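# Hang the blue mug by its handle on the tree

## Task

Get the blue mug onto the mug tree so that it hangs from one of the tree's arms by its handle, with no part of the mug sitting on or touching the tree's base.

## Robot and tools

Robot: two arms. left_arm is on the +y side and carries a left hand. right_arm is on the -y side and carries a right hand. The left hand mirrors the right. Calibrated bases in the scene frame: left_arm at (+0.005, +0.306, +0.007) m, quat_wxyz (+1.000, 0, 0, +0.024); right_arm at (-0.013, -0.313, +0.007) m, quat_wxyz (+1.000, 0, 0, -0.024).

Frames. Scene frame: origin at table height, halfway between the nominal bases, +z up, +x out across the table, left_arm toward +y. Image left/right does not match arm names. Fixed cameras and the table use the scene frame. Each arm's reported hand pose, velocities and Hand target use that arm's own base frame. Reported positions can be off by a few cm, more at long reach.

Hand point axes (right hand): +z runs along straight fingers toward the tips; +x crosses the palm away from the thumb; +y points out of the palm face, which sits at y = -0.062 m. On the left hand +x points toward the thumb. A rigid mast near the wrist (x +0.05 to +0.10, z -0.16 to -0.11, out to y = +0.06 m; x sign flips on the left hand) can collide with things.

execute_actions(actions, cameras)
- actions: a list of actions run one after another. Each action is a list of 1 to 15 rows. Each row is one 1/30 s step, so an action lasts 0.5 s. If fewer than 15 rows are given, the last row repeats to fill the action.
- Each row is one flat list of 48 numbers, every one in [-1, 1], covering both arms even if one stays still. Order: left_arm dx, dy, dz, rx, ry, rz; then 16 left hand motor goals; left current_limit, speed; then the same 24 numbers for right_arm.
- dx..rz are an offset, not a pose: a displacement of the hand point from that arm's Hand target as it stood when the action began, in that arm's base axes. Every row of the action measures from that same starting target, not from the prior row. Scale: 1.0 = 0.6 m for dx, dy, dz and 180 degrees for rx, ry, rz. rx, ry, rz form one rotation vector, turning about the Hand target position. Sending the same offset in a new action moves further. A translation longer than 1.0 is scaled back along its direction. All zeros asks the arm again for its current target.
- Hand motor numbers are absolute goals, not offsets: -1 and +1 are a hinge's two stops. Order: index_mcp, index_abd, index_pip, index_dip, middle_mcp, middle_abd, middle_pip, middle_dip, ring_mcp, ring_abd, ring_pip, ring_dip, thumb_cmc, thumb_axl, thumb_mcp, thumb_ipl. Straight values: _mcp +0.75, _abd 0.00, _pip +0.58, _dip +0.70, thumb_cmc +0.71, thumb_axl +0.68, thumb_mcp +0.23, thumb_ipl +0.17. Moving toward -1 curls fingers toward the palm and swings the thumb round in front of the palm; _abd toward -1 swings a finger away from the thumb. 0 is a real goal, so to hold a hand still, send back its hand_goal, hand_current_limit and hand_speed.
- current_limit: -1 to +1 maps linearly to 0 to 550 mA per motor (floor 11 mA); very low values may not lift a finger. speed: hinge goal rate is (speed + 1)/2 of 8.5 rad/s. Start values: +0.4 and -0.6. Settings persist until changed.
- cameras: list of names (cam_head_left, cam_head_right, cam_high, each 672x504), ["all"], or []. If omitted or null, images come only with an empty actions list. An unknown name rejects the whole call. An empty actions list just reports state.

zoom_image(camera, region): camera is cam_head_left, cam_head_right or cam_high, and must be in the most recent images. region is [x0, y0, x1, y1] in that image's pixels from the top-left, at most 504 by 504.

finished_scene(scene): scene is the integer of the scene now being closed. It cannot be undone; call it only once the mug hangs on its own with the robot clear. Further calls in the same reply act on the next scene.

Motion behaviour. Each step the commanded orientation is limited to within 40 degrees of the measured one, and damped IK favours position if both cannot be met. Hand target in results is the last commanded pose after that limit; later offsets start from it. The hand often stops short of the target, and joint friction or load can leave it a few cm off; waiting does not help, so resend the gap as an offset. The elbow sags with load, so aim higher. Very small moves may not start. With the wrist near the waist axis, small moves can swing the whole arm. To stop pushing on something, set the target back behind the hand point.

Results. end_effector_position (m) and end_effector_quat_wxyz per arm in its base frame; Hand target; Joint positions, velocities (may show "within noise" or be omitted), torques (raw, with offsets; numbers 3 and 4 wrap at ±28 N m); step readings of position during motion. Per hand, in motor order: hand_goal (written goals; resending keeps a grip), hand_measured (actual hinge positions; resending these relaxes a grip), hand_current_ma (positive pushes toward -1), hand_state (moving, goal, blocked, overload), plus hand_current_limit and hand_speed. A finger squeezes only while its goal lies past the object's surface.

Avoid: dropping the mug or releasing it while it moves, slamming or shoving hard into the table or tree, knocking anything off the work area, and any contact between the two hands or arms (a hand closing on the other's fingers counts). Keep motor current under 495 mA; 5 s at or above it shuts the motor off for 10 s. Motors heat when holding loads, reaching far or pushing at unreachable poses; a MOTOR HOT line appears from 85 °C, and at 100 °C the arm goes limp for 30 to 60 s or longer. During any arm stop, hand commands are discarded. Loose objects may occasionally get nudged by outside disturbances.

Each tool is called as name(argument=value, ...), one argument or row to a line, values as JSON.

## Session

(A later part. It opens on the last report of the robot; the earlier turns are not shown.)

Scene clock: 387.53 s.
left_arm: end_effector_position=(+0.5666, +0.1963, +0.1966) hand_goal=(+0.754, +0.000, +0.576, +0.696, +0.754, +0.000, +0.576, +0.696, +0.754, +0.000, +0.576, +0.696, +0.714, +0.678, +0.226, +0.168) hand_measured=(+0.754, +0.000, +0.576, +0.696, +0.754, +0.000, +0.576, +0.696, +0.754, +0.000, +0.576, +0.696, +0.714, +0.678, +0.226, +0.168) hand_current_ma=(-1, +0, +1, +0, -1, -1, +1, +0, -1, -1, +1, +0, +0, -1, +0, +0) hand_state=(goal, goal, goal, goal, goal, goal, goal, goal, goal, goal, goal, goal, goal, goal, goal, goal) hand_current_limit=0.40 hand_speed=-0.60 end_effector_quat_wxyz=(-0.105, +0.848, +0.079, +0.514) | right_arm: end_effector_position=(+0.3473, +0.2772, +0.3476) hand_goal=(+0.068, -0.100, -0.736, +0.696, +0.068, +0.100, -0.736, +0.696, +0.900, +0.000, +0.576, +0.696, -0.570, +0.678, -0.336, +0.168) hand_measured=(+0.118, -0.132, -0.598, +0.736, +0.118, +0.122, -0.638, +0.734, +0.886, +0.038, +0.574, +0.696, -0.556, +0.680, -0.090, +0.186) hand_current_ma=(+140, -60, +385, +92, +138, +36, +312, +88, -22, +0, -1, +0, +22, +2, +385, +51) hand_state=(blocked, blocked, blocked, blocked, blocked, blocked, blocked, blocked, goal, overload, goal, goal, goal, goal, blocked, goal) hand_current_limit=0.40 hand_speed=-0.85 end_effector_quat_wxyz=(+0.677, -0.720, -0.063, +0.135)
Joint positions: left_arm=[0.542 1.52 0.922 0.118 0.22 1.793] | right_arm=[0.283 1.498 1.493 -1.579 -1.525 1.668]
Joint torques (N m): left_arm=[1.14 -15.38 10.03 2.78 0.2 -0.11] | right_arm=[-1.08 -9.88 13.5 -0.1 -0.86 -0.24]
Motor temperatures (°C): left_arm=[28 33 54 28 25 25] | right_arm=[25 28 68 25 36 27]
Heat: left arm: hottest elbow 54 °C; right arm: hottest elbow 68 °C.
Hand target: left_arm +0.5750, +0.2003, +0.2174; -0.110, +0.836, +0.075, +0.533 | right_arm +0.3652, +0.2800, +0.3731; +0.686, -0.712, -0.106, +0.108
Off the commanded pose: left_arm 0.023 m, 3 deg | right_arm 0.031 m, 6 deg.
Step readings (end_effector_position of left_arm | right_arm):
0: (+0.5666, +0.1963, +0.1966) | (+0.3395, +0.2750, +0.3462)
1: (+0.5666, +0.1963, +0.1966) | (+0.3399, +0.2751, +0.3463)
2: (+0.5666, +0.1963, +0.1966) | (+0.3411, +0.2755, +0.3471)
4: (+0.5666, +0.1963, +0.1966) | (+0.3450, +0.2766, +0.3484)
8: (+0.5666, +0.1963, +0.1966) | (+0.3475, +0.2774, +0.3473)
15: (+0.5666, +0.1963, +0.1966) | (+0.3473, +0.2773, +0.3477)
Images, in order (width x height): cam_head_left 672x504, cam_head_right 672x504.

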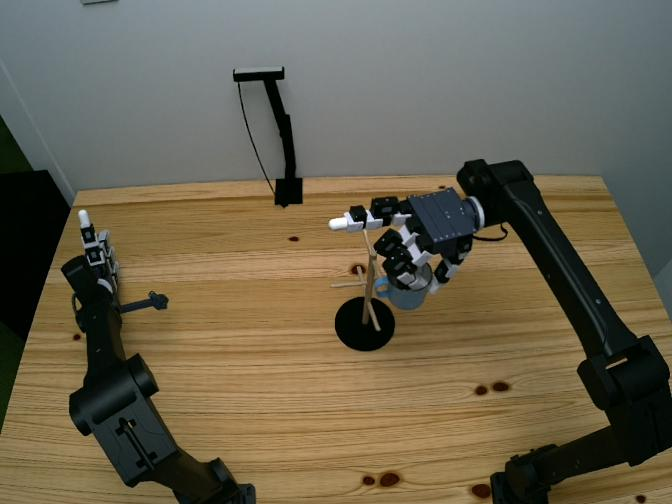

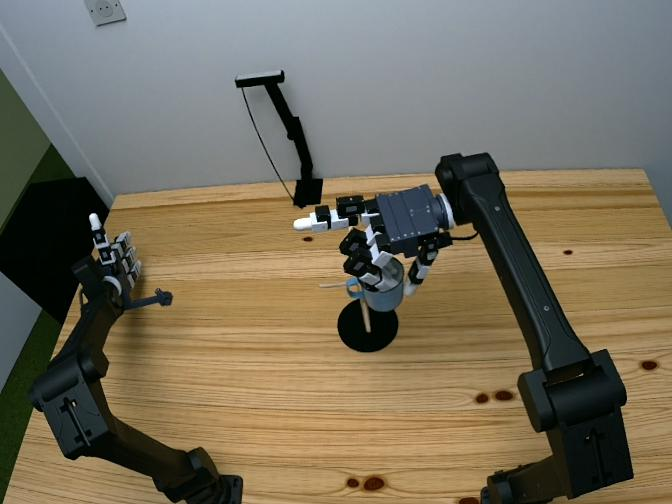

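execute_actions(
  actions=[
    [[0,0,0,0,0,0,0.754,0,0.576,0.696,0.754,0,0.576,0.696,0.754,0,0.576,0.696,0.714,0.678,0.226,0.168,0.4,-0.6,-0.021,-0.022,0,0,0,0,0.0685,-0.1,-0.737,0.696,0.0685,0.1,-0.737,0.696,0.9,0,0.576,0.696,-0.571,0.678,-0.337,0.168,0.4,-0.85]],
  ],
  cameras=["cam_head_left","cam_head_right"],
)

zoom_image(
  camera="cam_head_left",
  region=[350, 250, 420, 310],
)

zoom_image(
  camera="cam_head_right",
  region=[330, 250, 400, 310],
)

Scene clock: 400.37 s.
left_arm: end_effector_position=(+0.5666, +0.1963, +0.1966) hand_goal=(+0.754, +0.000, +0.576, +0.696, +0.754, +0.000, +0.576, +0.696, +0.754, +0.000, +0.576, +0.696, +0.714, +0.678, +0.226, +0.168) hand_measured=(+0.754, +0.000, +0.576, +0.696, +0.754, +0.000, +0.576, +0.696, +0.754, +0.000, +0.576, +0.696, +0.714, +0.678, +0.226, +0.168) hand_current_ma=(-1, +0, +1, +0, -1, -1, +1, +0, -1, -1, +1, +0, +0, -1, +0, +0) hand_state=(goal, goal, goal, goal, goal, goal, goal, goal, goal, goal, goal, goal, goal, goal, goal, goal) hand_current_limit=0.40 hand_speed=-0.60 end_effector_quat_wxyz=(-0.105, +0.848, +0.079, +0.514) | right_arm: end_effector_position=(+0.3451, +0.2712, +0.3489) hand_goal=(+0.068, -0.100, -0.736, +0.696, +0.068, +0.100, -0.736, +0.696, +0.900, +0.000, +0.576, +0.696, -0.570, +0.678, -0.336, +0.168) hand_measured=(+0.120, -0.132, -0.598, +0.736, +0.118, +0.122, -0.638, +0.734, +0.886, +0.038, +0.574, +0.696, -0.556, +0.680, -0.090, +0.186) hand_current_ma=(+146, -60, +385, +94, +138, +36, +311, +88, -22, +0, -1, +0, +22, +2, +385, +51) hand_state=(blocked, blocked, blocked, blocked, blocked, blocked, blocked, blocked, goal, overload, goal, goal, goal, goal, blocked, goal) hand_current_limit=0.40 hand_speed=-0.85 end_effector_quat_wxyz=(+0.679, -0.721, -0.077, +0.117)
Joint positions: left_arm=[0.542 1.52 0.922 0.118 0.22 1.793] | right_arm=[0.272 1.49 1.493 -1.663 -1.519 1.546]
Joint torques (N m): left_arm=[1.14 -15.33 10.04 2.77 0.19 -0.11] | right_arm=[-1.73 -11.11 11.62 -0.32 -0.78 -0.13]
Motor temperatures (°C): left_arm=[28 33 55 28 25 25] | right_arm=[25 28 71 25 36 27]
Heat: left arm: hottest elbow 55 °C; right arm: hottest elbow 71 °C.
Hand target: left_arm +0.5750, +0.2003, +0.2174; -0.110, +0.836, +0.075, +0.533 | right_arm +0.3525, +0.2668, +0.3731; +0.686, -0.712, -0.106, +0.108
Off the commanded pose: left_arm 0.023 m, 3 deg | right_arm 0.026 m, 4 deg.
joint sent to its limit (right arm) — joint 4 (wrist pitch), lower limit. The joint targets are off in orientation, not in position.
Step readings (end_effector_position of left_arm | right_arm):
0: (+0.5666, +0.1963, +0.1966) | (+0.3473, +0.2772, +0.3476)
1: (+0.5666, +0.1963, +0.1966) | (+0.3471, +0.2767, +0.3477)
2: (+0.5666, +0.1963, +0.1966) | (+0.3472, +0.2759, +0.3478)
4: (+0.5666, +0.1963, +0.1966) | (+0.3466, +0.2746, +0.3487)
8: (+0.5666, +0.1963, +0.1966) | (+0.3451, +0.2720, +0.3500)
15: (+0.5666, +0.1963, +0.1966) | (+0.3450, +0.2712, +0.3491)
Images, in order (width x height): cam_head_left 672x504, cam_head_right 672x504.

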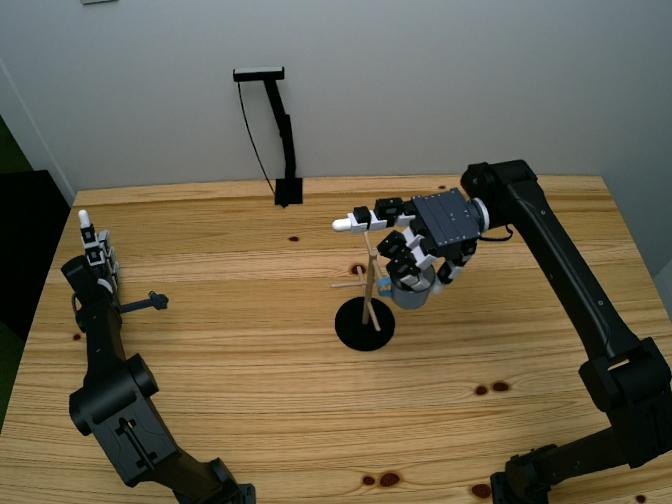

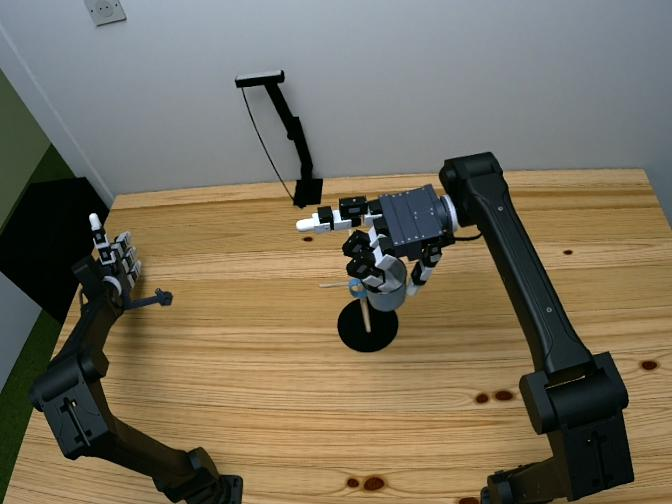

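Scaled by 7.200 from the camera's 672x504 image, which has a finer 960x720 frame.

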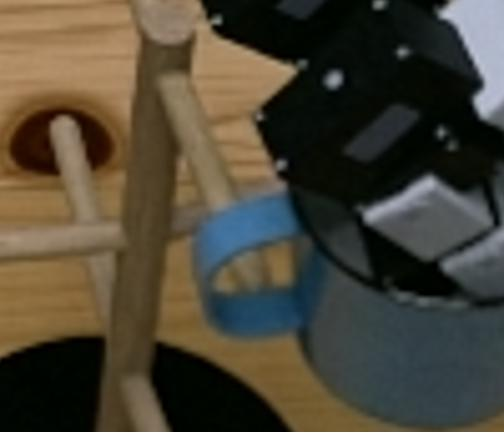

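Scaled by 7.200 from the camera's 672x504 image, which has a finer 960x720 frame.

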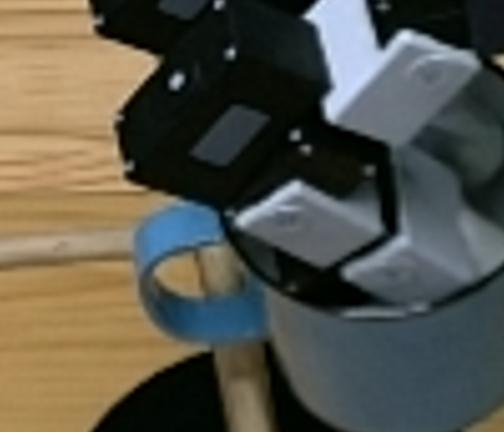

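execute_actions(
  actions=[
    [[0,0,0,0,0,0,0.754,0,0.576,0.696,0.754,0,0.576,0.696,0.754,0,0.576,0.696,0.714,0.678,0.226,0.168,0.4,-0.6,0.036,0.006,-0.006,0,0,0,0.0685,-0.1,-0.737,0.696,0.0685,0.1,-0.737,0.696,0.9,0,0.576,0.696,-0.571,0.678,-0.337,0.168,0.4,-0.85]],
  ],
  cameras=["cam_head_left","cam_head_right"],
)

zoom_image(
  camera="cam_head_left",
  region=[350, 250, 420, 310],
)

zoom_image(
  camera="cam_head_right",
  region=[330, 250, 400, 310],
)

Scene clock: 416.13 s.
left_arm: end_effector_position=(+0.5666, +0.1963, +0.1966) hand_goal=(+0.754, +0.000, +0.576, +0.696, +0.754, +0.000, +0.576, +0.696, +0.754, +0.000, +0.576, +0.696, +0.714, +0.678, +0.226, +0.168) hand_measured=(+0.754, +0.000, +0.576, +0.696, +0.754, +0.000, +0.576, +0.696, +0.754, +0.000, +0.576, +0.696, +0.714, +0.678, +0.226, +0.168) hand_current_ma=(-1, +0, +1, +0, -1, -1, +1, +0, -1, -1, +1, +0, +0, -1, +0, +0) hand_state=(goal, goal, goal, goal, goal, goal, goal, goal, goal, goal, goal, goal, goal, goal, goal, goal) hand_current_limit=0.40 hand_speed=-0.60 end_effector_quat_wxyz=(-0.105, +0.848, +0.079, +0.514) | right_arm: end_effector_position=(+0.3549, +0.2726, +0.3476) hand_goal=(+0.068, -0.100, -0.736, +0.696, +0.068, +0.100, -0.736, +0.696, +0.900, +0.000, +0.576, +0.696, -0.570, +0.678, -0.336, +0.168) hand_measured=(+0.120, -0.132, -0.622, +0.736, +0.128, +0.132, -0.638, +0.740, +0.886, +0.038, +0.574, +0.696, -0.552, +0.682, -0.090, +0.186) hand_current_ma=(+149, -60, +385, +95, +180, +58, +311, +111, -22, +0, -1, +0, +35, +6, +385, +51) hand_state=(blocked, blocked, blocked, blocked, blocked, blocked, blocked, blocked, goal, overload, goal, goal, goal, goal, blocked, goal) hand_current_limit=0.40 hand_speed=-0.85 end_effector_quat_wxyz=(+0.677, -0.723, -0.068, +0.124)
Joint positions: left_arm=[0.542 1.52 0.922 0.118 0.22 1.793] | right_arm=[0.269 1.523 1.525 -1.678 -1.517 1.553]
Joint torques (N m): left_arm=[1.14 -15.38 10.04 2.77 0.19 -0.12] | right_arm=[-2.14 -10.11 12.96 -0.24 -0.79 -0.15]
Motor temperatures (°C): left_arm=[28 34 55 28 25 25] | right_arm=[25 28 71 25 35 27]
Heat: left arm: hottest elbow 55 °C; right arm: hottest elbow 71 °C.
Hand target: left_arm +0.5750, +0.2003, +0.2174; -0.110, +0.836, +0.075, +0.533 | right_arm +0.3742, +0.2703, +0.3695; +0.686, -0.712, -0.106, +0.108
Off the commanded pose: left_arm 0.023 m, 3 deg | right_arm 0.029 m, 5 deg.
joint sent to its limit (right arm) — joint 4 (wrist pitch), lower limit. The joint targets are off in position and orientation.
Step readings (end_effector_position of left_arm | right_arm):
0: (+0.5666, +0.1963, +0.1966) | (+0.3451, +0.2712, +0.3489)
1: (+0.5666, +0.1963, +0.1966) | (+0.3454, +0.2710, +0.3488)
2: (+0.5666, +0.1963, +0.1966) | (+0.3458, +0.2709, +0.3497)
4: (+0.5666, +0.1963, +0.1966) | (+0.3507, +0.2720, +0.3496)
8: (+0.5666, +0.1963, +0.1966) | (+0.3547, +0.2726, +0.3474)
15: (+0.5666, +0.1963, +0.1966) | (+0.3549, +0.2726, +0.3476)
Images, in order (width x height): cam_head_left 672x504, cam_head_right 672x504.

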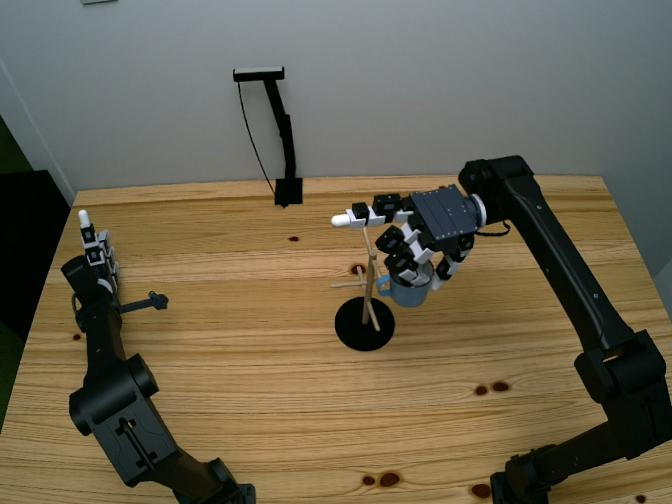

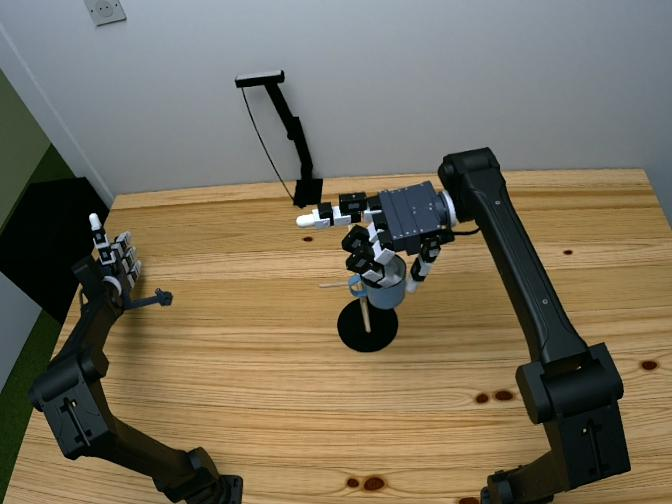

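Scaled by 7.200 from the camera's 672x504 image, which has a finer 960x720 frame.

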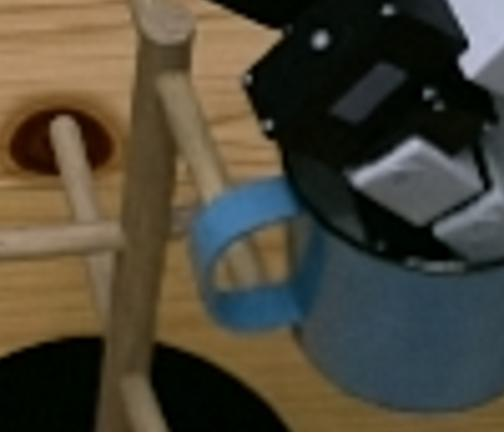

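Scaled by 7.200 from the camera's 672x504 image, which has a finer 960x720 frame.

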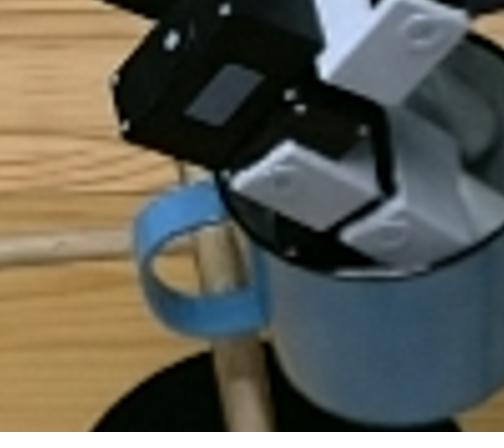

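execute_actions(
  actions=[
    [[0,0,0,0,0,0,0.754,0,0.576,0.696,0.754,0,0.576,0.696,0.754,0,0.576,0.696,0.714,0.678,0.226,0.168,0.4,-0.6,-0.045,-0.002,0,0,0,0,0.0685,-0.1,-0.737,0.696,0.0685,0.1,-0.737,0.696,0.9,0,0.576,0.696,-0.571,0.678,-0.337,0.168,0.4,-0.85]],
    [[0,0,0,0,0,0,0.754,0,0.576,0.696,0.754,0,0.576,0.696,0.754,0,0.576,0.696,0.714,0.678,0.226,0.168,0.4,-0.6,0,0,-0.028,0,0,0,0.0685,-0.1,-0.737,0.696,0.0685,0.1,-0.737,0.696,0.9,0,0.576,0.696,-0.571,0.678,-0.337,0.168,0.4,-0.85]],
  ],
  cameras=["cam_head_left","cam_head_right"],
)

zoom_image(
  camera="cam_head_left",
  region=[350, 250, 420, 310],
)

zoom_image(
  camera="cam_head_right",
  region=[330, 250, 400, 310],
)

Scene clock: 429.23 s.
left_arm: end_effector_position=(+0.5666, +0.1963, +0.1966) hand_goal=(+0.754, +0.000, +0.576, +0.696, +0.754, +0.000, +0.576, +0.696, +0.754, +0.000, +0.576, +0.696, +0.714, +0.678, +0.226, +0.168) hand_measured=(+0.754, +0.000, +0.576, +0.696, +0.754, +0.000, +0.576, +0.696, +0.754, +0.000, +0.576, +0.696, +0.714, +0.678, +0.226, +0.168) hand_current_ma=(-1, +0, +1, +0, -1, -1, +1, +0, -1, -1, +1, +0, +0, -1, +0, +0) hand_state=(goal, goal, goal, goal, goal, goal, goal, goal, goal, goal, goal, goal, goal, goal, goal, goal) hand_current_limit=0.40 hand_speed=-0.60 end_effector_quat_wxyz=(-0.105, +0.848, +0.079, +0.514) | right_arm: end_effector_position=(+0.3461, +0.2701, +0.3445) hand_goal=(+0.068, -0.100, -0.736, +0.696, +0.068, +0.100, -0.736, +0.696, +0.900, +0.000, +0.576, +0.696, -0.570, +0.678, -0.336, +0.168) hand_measured=(+0.126, -0.132, -0.622, +0.740, +0.128, +0.132, -0.646, +0.740, +0.888, +0.038, +0.574, +0.696, -0.552, +0.682, -0.090, +0.188) hand_current_ma=(+167, -60, +385, +108, +180, +58, +280, +111, -22, +0, -1, +0, +33, +6, +385, +51) hand_state=(blocked, blocked, blocked, blocked, blocked, blocked, blocked, blocked, goal, overload, goal, goal, goal, goal, blocked, goal) hand_current_limit=0.40 hand_speed=-0.85 end_effector_quat_wxyz=(+0.680, -0.720, -0.088, +0.105)
Joint positions: left_arm=[0.542 1.52 0.922 0.118 0.22 1.793] | right_arm=[0.269 1.488 1.482 -1.677 -1.517 1.49]
Joint torques (N m): left_arm=[1.14 -15.44 10.03 2.78 0.19 -0.11] | right_arm=[-0.97 -10.46 8.79 -0.21 -0.89 -0.12]
Motor temperatures (°C): left_arm=[28 34 55 28 25 25] | right_arm=[25 28 68 25 35 27]
Heat: left arm: hottest elbow 55 °C; right arm: hottest elbow 68 °C.
Hand target: left_arm +0.5750, +0.2003, +0.2174; -0.110, +0.836, +0.075, +0.533 | right_arm +0.3471, +0.2691, +0.3527; +0.686, -0.712, -0.106, +0.108
Off the commanded pose: left_arm 0.023 m, 3 deg | right_arm 0.008 m, 2 deg.
joint sent to its limit (right arm) — joint 4 (wrist pitch), lower limit. The joint targets still meet the commanded pose.
Step readings (end_effector_position of left_arm | right_arm):
0: (+0.5666, +0.1963, +0.1966) | (+0.3549, +0.2726, +0.3476)
1: (+0.5666, +0.1963, +0.1966) | (+0.3545, +0.2725, +0.3484)
2: (+0.5666, +0.1963, +0.1966) | (+0.3535, +0.2723, +0.3486)
4: (+0.5666, +0.1963, +0.1966) | (+0.3519, +0.2718, +0.3511)
8: (+0.5666, +0.1963, +0.1966) | (+0.3491, +0.2710, +0.3569)
15: (+0.5666, +0.1963, +0.1966) | (+0.3482, +0.2708, +0.3583)
16: (+0.5666, +0.1963, +0.1966) | (+0.3484, +0.2708, +0.3572)
17: (+0.5666, +0.1963, +0.1966) | (+0.3481, +0.2707, +0.3553)
19: (+0.5666, +0.1963, +0.1966) | (+0.3466, +0.2703, +0.3497)
23: (+0.5666, +0.1963, +0.1966) | (+0.3454, +0.2699, +0.3448)
30: (+0.5666, +0.1963, +0.1966) | (+0.3460, +0.2701, +0.3446)
Images, in order (width x height): cam_head_left 672x504, cam_head_right 672x504.

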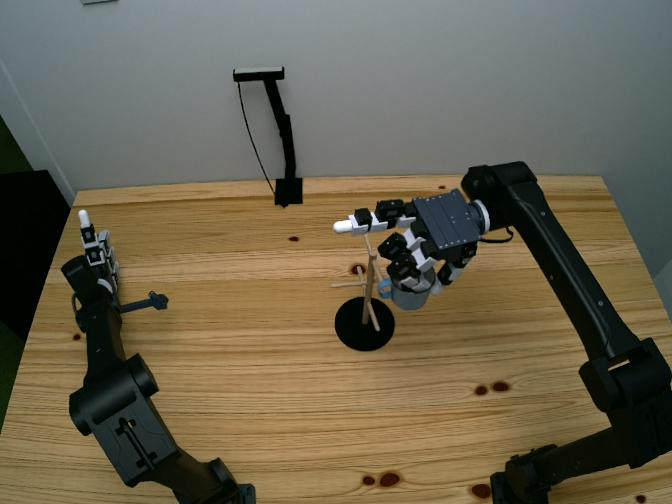

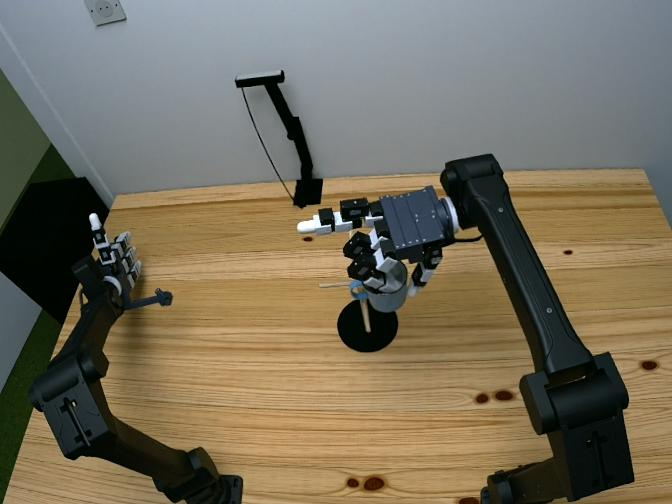

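Scaled by 7.200 from the camera's 672x504 image, which has a finer 960x720 frame.

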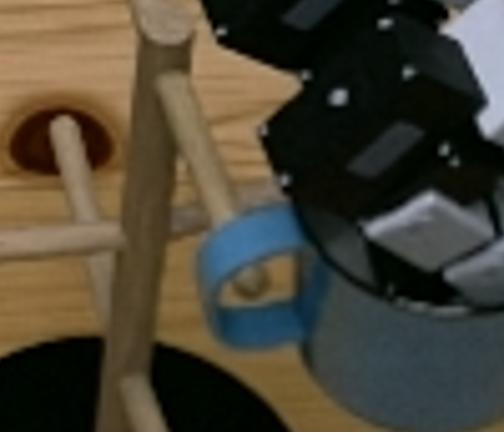

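Scaled by 7.200 from the camera's 672x504 image, which has a finer 960x720 frame.

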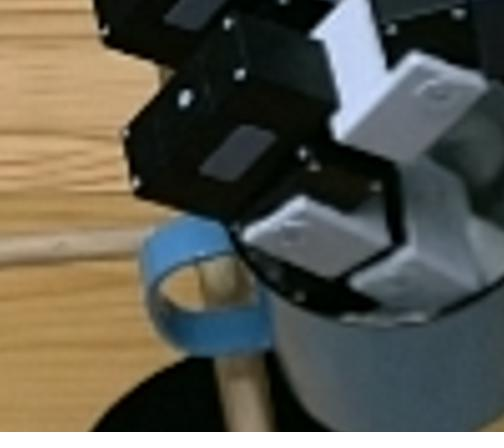

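execute_actions(
  actions=[
    [[0,0,0,0,0,0,0.754,0,0.576,0.696,0.754,0,0.576,0.696,0.754,0,0.576,0.696,0.714,0.678,0.226,0.168,0.4,-0.6,0.045,0.014,-0.01,0,0,0,0.0685,-0.1,-0.737,0.696,0.0685,0.1,-0.737,0.696,0.9,0,0.576,0.696,-0.571,0.678,-0.337,0.168,0.4,-0.85]],
  ],
  cameras=["cam_head_left","cam_head_right"],
)

zoom_image(
  camera="cam_head_left",
  region=[350, 250, 420, 310],
)

zoom_image(
  camera="cam_head_right",
  region=[330, 250, 400, 310],
)

Scene clock: 439.20 s.
left_arm: end_effector_position=(+0.5666, +0.1963, +0.1966) hand_goal=(+0.754, +0.000, +0.576, +0.696, +0.754, +0.000, +0.576, +0.696, +0.754, +0.000, +0.576, +0.696, +0.714, +0.678, +0.226, +0.168) hand_measured=(+0.754, +0.000, +0.576, +0.696, +0.754, +0.000, +0.576, +0.696, +0.754, +0.000, +0.576, +0.696, +0.714, +0.678, +0.226, +0.168) hand_current_ma=(-1, +0, +1, +0, -1, -1, +1, +0, -1, -1, +1, +0, +0, -1, +0, +0) hand_state=(goal, goal, goal, goal, goal, goal, goal, goal, goal, goal, goal, goal, goal, goal, goal, goal) hand_current_limit=0.40 hand_speed=-0.60 end_effector_quat_wxyz=(-0.105, +0.848, +0.079, +0.514) | right_arm: end_effector_position=(+0.3678, +0.2761, +0.3156) hand_goal=(+0.068, -0.100, -0.736, +0.696, +0.068, +0.100, -0.736, +0.696, +0.900, +0.000, +0.576, +0.696, -0.570, +0.678, -0.336, +0.168) hand_measured=(+0.126, -0.132, -0.622, +0.740, +0.128, +0.132, -0.648, +0.740, +0.888, +0.038, +0.574, +0.696, -0.552, +0.682, -0.090, +0.188) hand_current_ma=(+168, -60, +385, +111, +180, +58, +273, +111, -22, +0, -1, +0, +32, +6, +385, +51) hand_state=(blocked, blocked, blocked, blocked, blocked, blocked, blocked, blocked, goal, overload, goal, goal, goal, goal, blocked, goal) hand_current_limit=0.40 hand_speed=-0.85 end_effector_quat_wxyz=(+0.677, -0.722, -0.073, +0.122)
Joint positions: left_arm=[0.542 1.52 0.922 0.118 0.22 1.793] | right_arm=[0.269 1.572 1.497 -1.663 -1.517 1.481]
Joint torques (N m): left_arm=[1.14 -15.44 10.04 2.77 0.19 -0.11] | right_arm=[-1.03 -12.34 12.31 -0.36 -0.89 -0.11]
Motor temperatures (°C): left_arm=[28 34 55 28 25 25] | right_arm=[25 28 67 25 36 27]
Heat: left arm: hottest elbow 55 °C; right arm: hottest elbow 67 °C.
Hand target: left_arm +0.5750, +0.2003, +0.2174; -0.110, +0.836, +0.075, +0.533 | right_arm +0.3741, +0.2775, +0.3468; +0.686, -0.712, -0.106, +0.108
Off the commanded pose: left_arm 0.023 m, 3 deg | right_arm 0.032 m, 4 deg.
joint sent to its limit (right arm) — joint 4 (wrist pitch), lower limit. The joint targets still meet the commanded pose.
Step readings (end_effector_position of left_arm | right_arm):
0: (+0.5666, +0.1963, +0.1966) | (+0.3461, +0.2701, +0.3445)
1: (+0.5666, +0.1963, +0.1966) | (+0.3466, +0.2703, +0.3434)
2: (+0.5666, +0.1963, +0.1966) | (+0.3479, +0.2706, +0.3433)
4: (+0.5666, +0.1963, +0.1966) | (+0.3546, +0.2725, +0.3371)
8: (+0.5666, +0.1963, +0.1966) | (+0.3656, +0.2755, +0.3203)
15: (+0.5666, +0.1963, +0.1966) | (+0.3678, +0.2761, +0.3156)
Images, in order (width x height): cam_head_left 672x504, cam_head_right 672x504.

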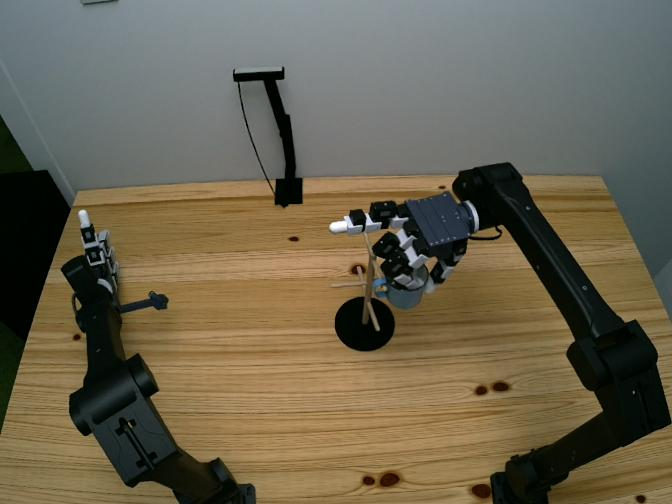

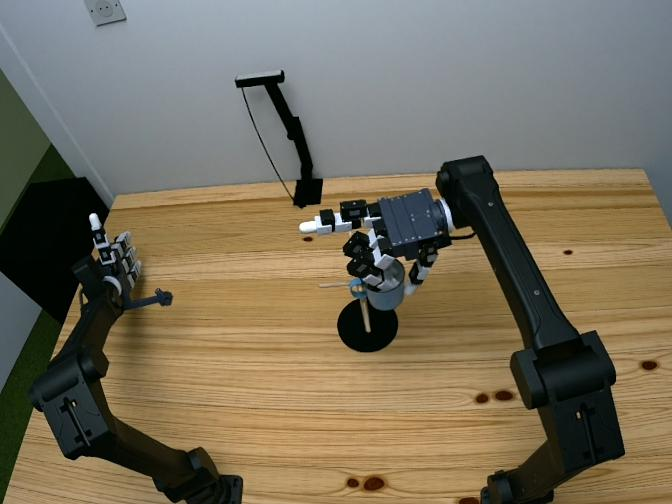

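Scaled by 7.200 from the camera's 672x504 image, which has a finer 960x720 frame.

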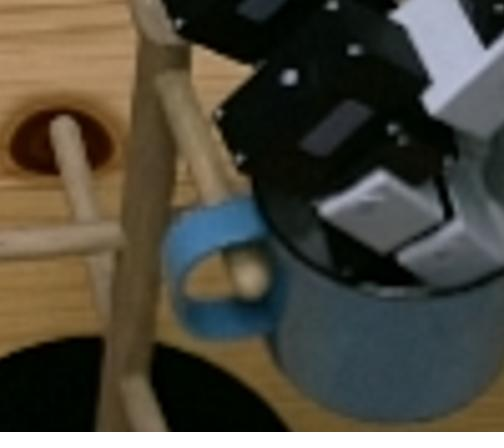

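Scaled by 7.200 from the camera's 672x504 image, which has a finer 960x720 frame.

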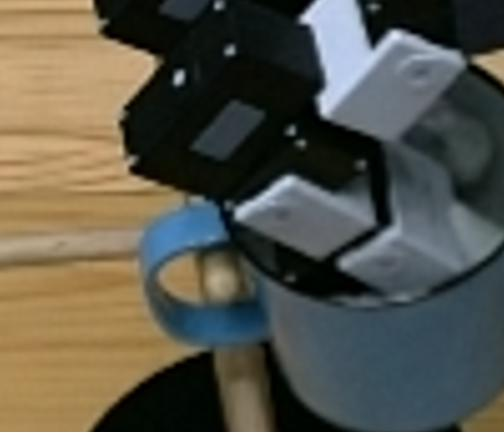

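execute_actions(
  actions=[
    [[0,0,0,0,0,0,0.754,0,0.576,0.696,0.754,0,0.576,0.696,0.754,0,0.576,0.696,0.714,0.678,0.226,0.168,0.4,-0.6,0.024,0.0,0.004,0,0,0,0.0685,-0.1,-0.737,0.696,0.0685,0.1,-0.737,0.696,0.9,0,0.576,0.696,-0.571,0.678,-0.337,0.168,0.4,-0.85]],
  ],
  cameras=["cam_head_left","cam_head_right"],
)

zoom_image(
  camera="cam_head_left",
  region=[350, 240, 434, 312],
)

zoom_image(
  camera="cam_head_right",
  region=[330, 240, 414, 312],
)

Scene clock: 453.53 s.
left_arm: end_effector_position=(+0.5666, +0.1963, +0.1966) hand_goal=(+0.754, +0.000, +0.576, +0.696, +0.754, +0.000, +0.576, +0.696, +0.754, +0.000, +0.576, +0.696, +0.714, +0.678, +0.226, +0.168) hand_measured=(+0.754, +0.000, +0.576, +0.696, +0.754, +0.000, +0.576, +0.696, +0.754, +0.000, +0.576, +0.696, +0.714, +0.678, +0.226, +0.168) hand_current_ma=(-1, +0, +1, +0, -1, -1, +1, +0, -1, -1, +1, +0, +0, -1, +0, +0) hand_state=(goal, goal, goal, goal, goal, goal, goal, goal, goal, goal, goal, goal, goal, goal, goal, goal) hand_current_limit=0.40 hand_speed=-0.60 end_effector_quat_wxyz=(-0.105, +0.848, +0.079, +0.514) | right_arm: end_effector_position=(+0.3760, +0.2782, +0.3239) hand_goal=(+0.068, -0.100, -0.736, +0.696, +0.068, +0.100, -0.736, +0.696, +0.900, +0.000, +0.576, +0.696, -0.570, +0.678, -0.336, +0.168) hand_measured=(+0.126, -0.132, -0.622, +0.740, +0.128, +0.132, -0.648, +0.740, +0.888, +0.038, +0.574, +0.696, -0.552, +0.682, -0.090, +0.188) hand_current_ma=(+168, -60, +385, +111, +180, +58, +272, +111, -22, +0, -1, +0, +32, +6, +385, +51) hand_state=(blocked, blocked, blocked, blocked, blocked, blocked, blocked, blocked, goal, overload, goal, goal, goal, goal, blocked, goal) hand_current_limit=0.40 hand_speed=-0.85 end_effector_quat_wxyz=(+0.678, -0.722, -0.082, +0.112)
Joint positions: left_arm=[0.542 1.52 0.922 0.118 0.22 1.793] | right_arm=[0.269 1.581 1.533 -1.663 -1.515 1.481]
Joint torques (N m): left_arm=[1.14 -15.38 10.03 2.77 0.19 -0.11] | right_arm=[-1.2 -10.93 12.83 -0.29 -0.86 0]
Motor temperatures (°C): left_arm=[28 34 55 28 25 25] | right_arm=[25 29 65 25 36 27]
Heat: left arm: hottest elbow 55 °C; right arm: hottest elbow 65 °C.
Hand target: left_arm +0.5750, +0.2003, +0.2174; -0.110, +0.836, +0.075, +0.533 | right_arm +0.3885, +0.2775, +0.3490; +0.686, -0.712, -0.106, +0.108
Off the commanded pose: left_arm 0.023 m, 3 deg | right_arm 0.028 m, 3 deg.
joint sent to its limit (right arm) — joint 4 (wrist pitch), lower limit. The joint targets are off in orientation, not in position.
Step readings (end_effector_position of left_arm | right_arm):
0: (+0.5666, +0.1963, +0.1966) | (+0.3678, +0.2761, +0.3156)
1: (+0.5666, +0.1963, +0.1966) | (+0.3679, +0.2760, +0.3159)
2: (+0.5666, +0.1963, +0.1966) | (+0.3689, +0.2763, +0.3168)
4: (+0.5666, +0.1963, +0.1966) | (+0.3725, +0.2773, +0.3197)
8: (+0.5666, +0.1963, +0.1966) | (+0.3757, +0.2781, +0.3238)
15: (+0.5666, +0.1963, +0.1966) | (+0.3760, +0.2782, +0.3240)
Images, in order (width x height): cam_head_left 672x504, cam_head_right 672x504.

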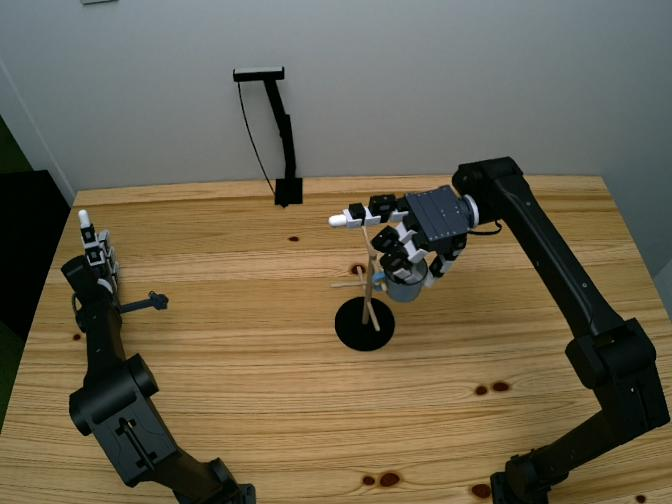

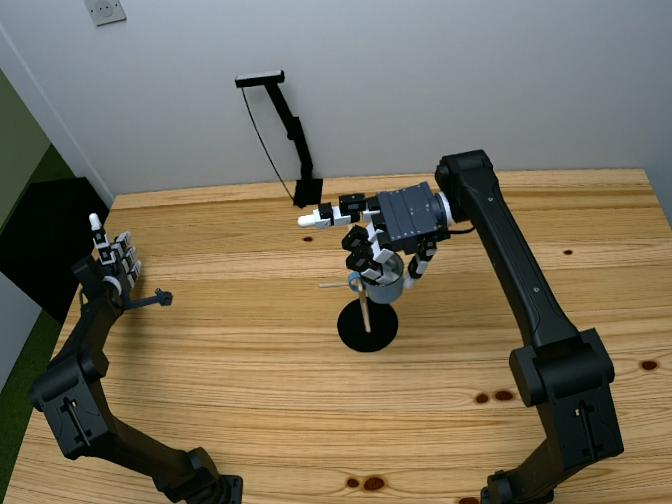

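Scaled by 6.000 from the camera's 672x504 image, which has a finer 960x720 frame.

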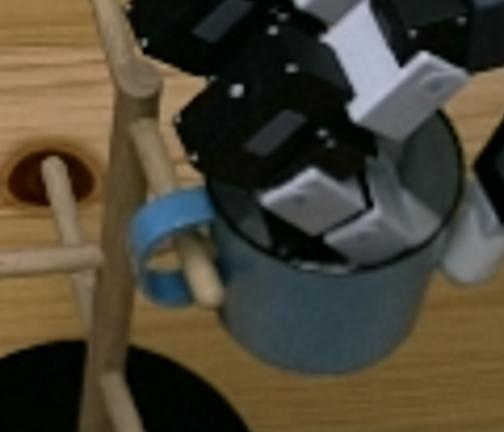

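Scaled by 6.000 from the camera's 672x504 image, which has a finer 960x720 frame.

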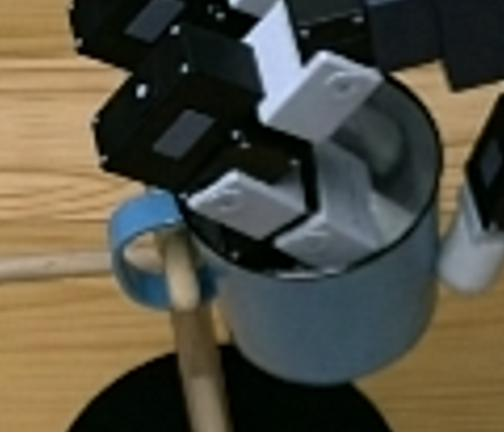

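execute_actions(
  actions=[
    [[0,0,0,0,0,0,0.754,0,0.576,0.696,0.754,0,0.576,0.696,0.754,0,0.576,0.696,0.714,0.678,0.226,0.168,0.4,-0.6,0,0,-0.018,0,0,0,0.0685,-0.1,-0.737,0.696,0.0685,0.1,-0.737,0.696,0.9,0,0.576,0.696,-0.571,0.678,-0.337,0.168,0.4,-0.85]],
  ],
  cameras=["cam_head_left","cam_head_right"],
)

zoom_image(
  camera="cam_head_left",
  region=[350, 240, 434, 312],
)

zoom_image(
  camera="cam_head_right",
  region=[330, 240, 414, 312],
)

Scene clock: 459.97 s.
left_arm: end_effector_position=(+0.5666, +0.1963, +0.1966) hand_goal=(+0.754, +0.000, +0.576, +0.696, +0.754, +0.000, +0.576, +0.696, +0.754, +0.000, +0.576, +0.696, +0.714, +0.678, +0.226, +0.168) hand_measured=(+0.754, +0.000, +0.576, +0.696, +0.754, +0.000, +0.576, +0.696, +0.754, +0.000, +0.576, +0.696, +0.714, +0.678, +0.226, +0.168) hand_current_ma=(-1, +0, +1, +0, -1, -1, +1, +0, -1, -1, +1, +0, +0, -1, +0, +0) hand_state=(goal, goal, goal, goal, goal, goal, goal, goal, goal, goal, goal, goal, goal, goal, goal, goal) hand_current_limit=0.40 hand_speed=-0.60 end_effector_quat_wxyz=(-0.105, +0.848, +0.079, +0.514) | right_arm: end_effector_position=(+0.3790, +0.2790, +0.3191) hand_goal=(+0.068, -0.100, -0.736, +0.696, +0.068, +0.100, -0.736, +0.696, +0.900, +0.000, +0.576, +0.696, -0.570, +0.678, -0.336, +0.168) hand_measured=(+0.126, -0.132, -0.622, +0.740, +0.128, +0.132, -0.648, +0.740, +0.888, +0.038, +0.574, +0.696, -0.552, +0.682, -0.090, +0.188) hand_current_ma=(+168, -60, +385, +111, +180, +58, +272, +111, -22, +0, -1, +0, +32, +6, +385, +51) hand_state=(blocked, blocked, blocked, blocked, blocked, blocked, blocked, blocked, goal, overload, goal, goal, goal, goal, blocked, goal) hand_current_limit=0.40 hand_speed=-0.85 end_effector_quat_wxyz=(+0.678, -0.721, -0.083, +0.112)
Joint positions: left_arm=[0.542 1.52 0.922 0.118 0.22 1.793] | right_arm=[0.269 1.592 1.533 -1.663 -1.515 1.469]
Joint torques (N m): left_arm=[1.14 -15.38 10.03 2.8 0.19 -0.11] | right_arm=[-1.44 -11.34 11.47 -0.35 -0.83 -0.13]
Motor temperatures (°C): left_arm=[28 34 55 28 25 25] | right_arm=[25 29 67 25 36 27]
Heat: left arm: hottest elbow 55 °C; right arm: hottest elbow 67 °C.
Hand target: left_arm +0.5750, +0.2003, +0.2174; -0.110, +0.836, +0.075, +0.533 | right_arm +0.3885, +0.2775, +0.3383; +0.686, -0.712, -0.106, +0.108
Off the commanded pose: left_arm 0.023 m, 3 deg | right_arm 0.021 m, 3 deg.
joint sent to its limit (right arm) — joint 4 (wrist pitch), lower limit. The joint targets are off in orientation, not in position.
Step readings (end_effector_position of left_arm | right_arm):
0: (+0.5666, +0.1963, +0.1966) | (+0.3760, +0.2782, +0.3239)
1: (+0.5666, +0.1963, +0.1966) | (+0.3762, +0.2783, +0.3237)
2: (+0.5666, +0.1963, +0.1966) | (+0.3764, +0.2783, +0.3235)
4: (+0.5666, +0.1963, +0.1966) | (+0.3772, +0.2785, +0.3223)
8: (+0.5666, +0.1963, +0.1966) | (+0.3786, +0.2789, +0.3198)
15: (+0.5666, +0.1963, +0.1966) | (+0.3790, +0.2790, +0.3191)
Images, in order (width x height): cam_head_left 672x504, cam_head_right 672x504.

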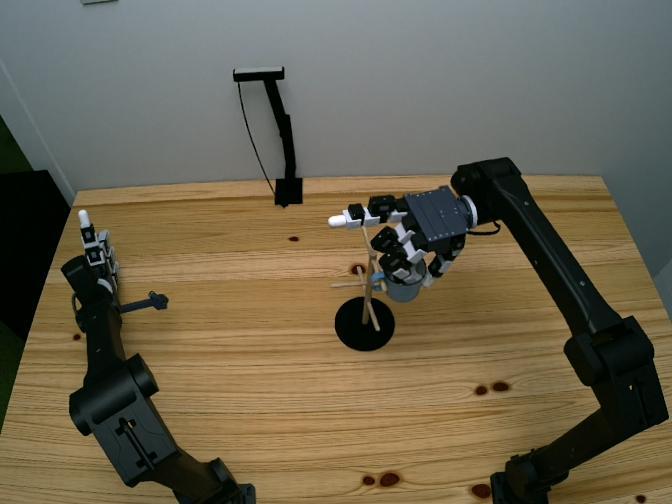

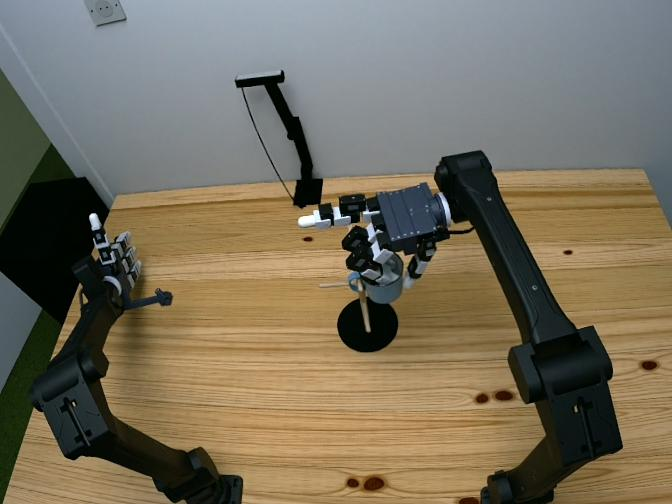

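Scaled by 6.000 from the camera's 672x504 image, which has a finer 960x720 frame.

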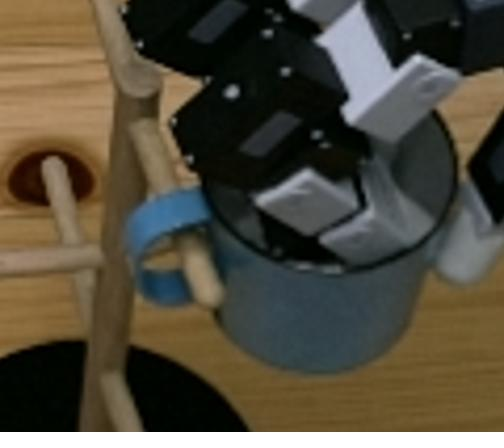

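Scaled by 6.000 from the camera's 672x504 image, which has a finer 960x720 frame.

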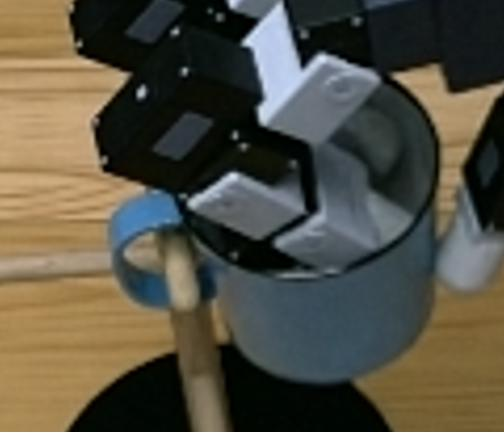

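execute_actions(
  actions=[
    [[0,0,0,0,0,0,0.754,0,0.576,0.696,0.754,0,0.576,0.696,0.754,0,0.576,0.696,0.714,0.678,0.226,0.168,0.4,-0.6,-0.006,0,-0.016,0,0,0,0.0685,-0.1,-0.737,0.696,0.0685,0.1,-0.737,0.696,0.9,0,0.576,0.696,-0.571,0.678,-0.337,0.168,0.4,-0.85]],
  ],
  cameras=["cam_head_left","cam_head_right"],
)

zoom_image(
  camera="cam_head_left",
  region=[350, 240, 434, 312],
)

zoom_image(
  camera="cam_head_right",
  region=[330, 240, 414, 312],
)

Scene clock: 466.97 s.
left_arm: end_effector_position=(+0.5666, +0.1963, +0.1966) hand_goal=(+0.754, +0.000, +0.576, +0.696, +0.754, +0.000, +0.576, +0.696, +0.754, +0.000, +0.576, +0.696, +0.714, +0.678, +0.226, +0.168) hand_measured=(+0.754, +0.000, +0.576, +0.696, +0.754, +0.000, +0.576, +0.696, +0.754, +0.000, +0.576, +0.696, +0.714, +0.678, +0.226, +0.168) hand_current_ma=(-1, +0, +1, +0, -1, -1, +1, +0, -1, -1, +1, +0, +0, -1, +0, +0) hand_state=(goal, goal, goal, goal, goal, goal, goal, goal, goal, goal, goal, goal, goal, goal, goal, goal) hand_current_limit=0.40 hand_speed=-0.60 end_effector_quat_wxyz=(-0.105, +0.848, +0.079, +0.514) | right_arm: end_effector_position=(+0.3811, +0.2796, +0.3184) hand_goal=(+0.068, -0.100, -0.736, +0.696, +0.068, +0.100, -0.736, +0.696, +0.900, +0.000, +0.576, +0.696, -0.570, +0.678, -0.336, +0.168) hand_measured=(+0.126, -0.132, -0.622, +0.740, +0.128, +0.132, -0.648, +0.740, +0.888, +0.038, +0.574, +0.696, -0.552, +0.682, -0.090, +0.188) hand_current_ma=(+168, -60, +385, +111, +180, +58, +272, +111, -22, +0, -1, +0, +32, +6, +385, +51) hand_state=(blocked, blocked, blocked, blocked, blocked, blocked, blocked, blocked, goal, overload, goal, goal, goal, goal, blocked, goal) hand_current_limit=0.40 hand_speed=-0.85 end_effector_quat_wxyz=(+0.680, -0.720, -0.092, +0.103)
Joint positions: left_arm=[0.542 1.52 0.922 0.118 0.22 1.793] | right_arm=[0.269 1.592 1.533 -1.663 -1.515 1.443]
Joint torques (N m): left_arm=[1.08 -15.38 10.04 2.78 0.19 -0.11] | right_arm=[-1.26 -11.46 9.59 -0.29 -0.85 -0.12]
Motor temperatures (°C): left_arm=[28 34 55 28 25 25] | right_arm=[25 29 68 25 36 27]
Heat: left arm: hottest elbow 55 °C; right arm: hottest elbow 68 °C.
Hand target: left_arm +0.5750, +0.2003, +0.2174; -0.110, +0.836, +0.075, +0.533 | right_arm +0.3849, +0.2775, +0.3287; +0.686, -0.712, -0.106, +0.108
Off the commanded pose: left_arm 0.023 m, 3 deg | right_arm 0.011 m, 2 deg.
joint sent to its limit (right arm) — joint 4 (wrist pitch), lower limit. The joint targets still meet the commanded pose.
Step readings (end_effector_position of left_arm | right_arm):
0: (+0.5666, +0.1963, +0.1966) | (+0.3790, +0.2790, +0.3191)
1: (+0.5666, +0.1963, +0.1966) | (+0.3792, +0.2791, +0.3190)
2: (+0.5666, +0.1963, +0.1966) | (+0.3796, +0.2792, +0.3189)
4: (+0.5666, +0.1963, +0.1966) | (+0.3802, +0.2794, +0.3187)
8: (+0.5666, +0.1963, +0.1966) | (+0.3807, +0.2795, +0.3186)
15: (+0.5666, +0.1963, +0.1966) | (+0.3810, +0.2796, +0.3185)
Images, in order (width x height): cam_head_left 672x504, cam_head_right 672x504.

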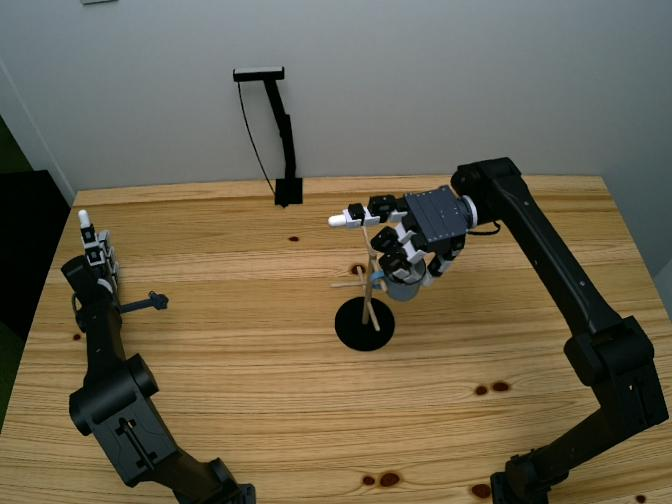

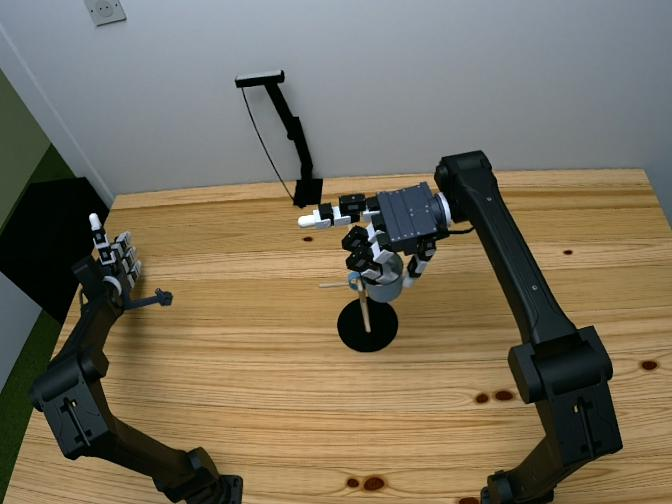

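Scaled by 6.000 from the camera's 672x504 image, which has a finer 960x720 frame.

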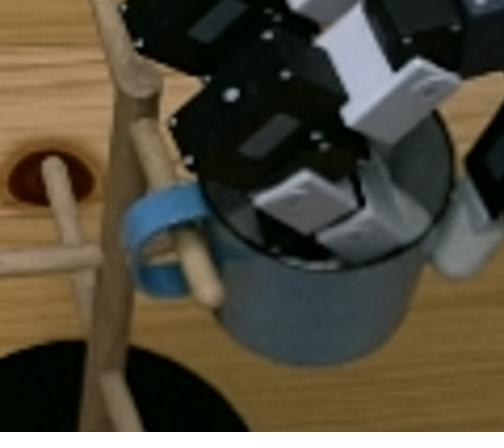

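Scaled by 6.000 from the camera's 672x504 image, which has a finer 960x720 frame.

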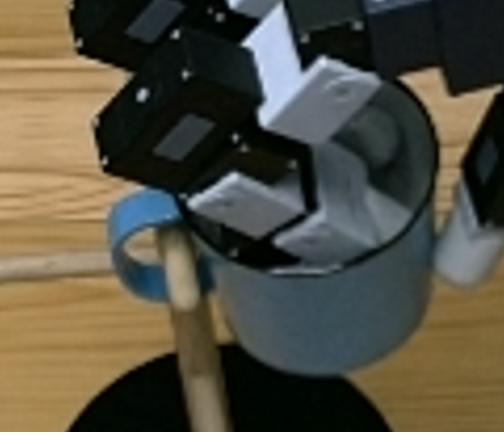

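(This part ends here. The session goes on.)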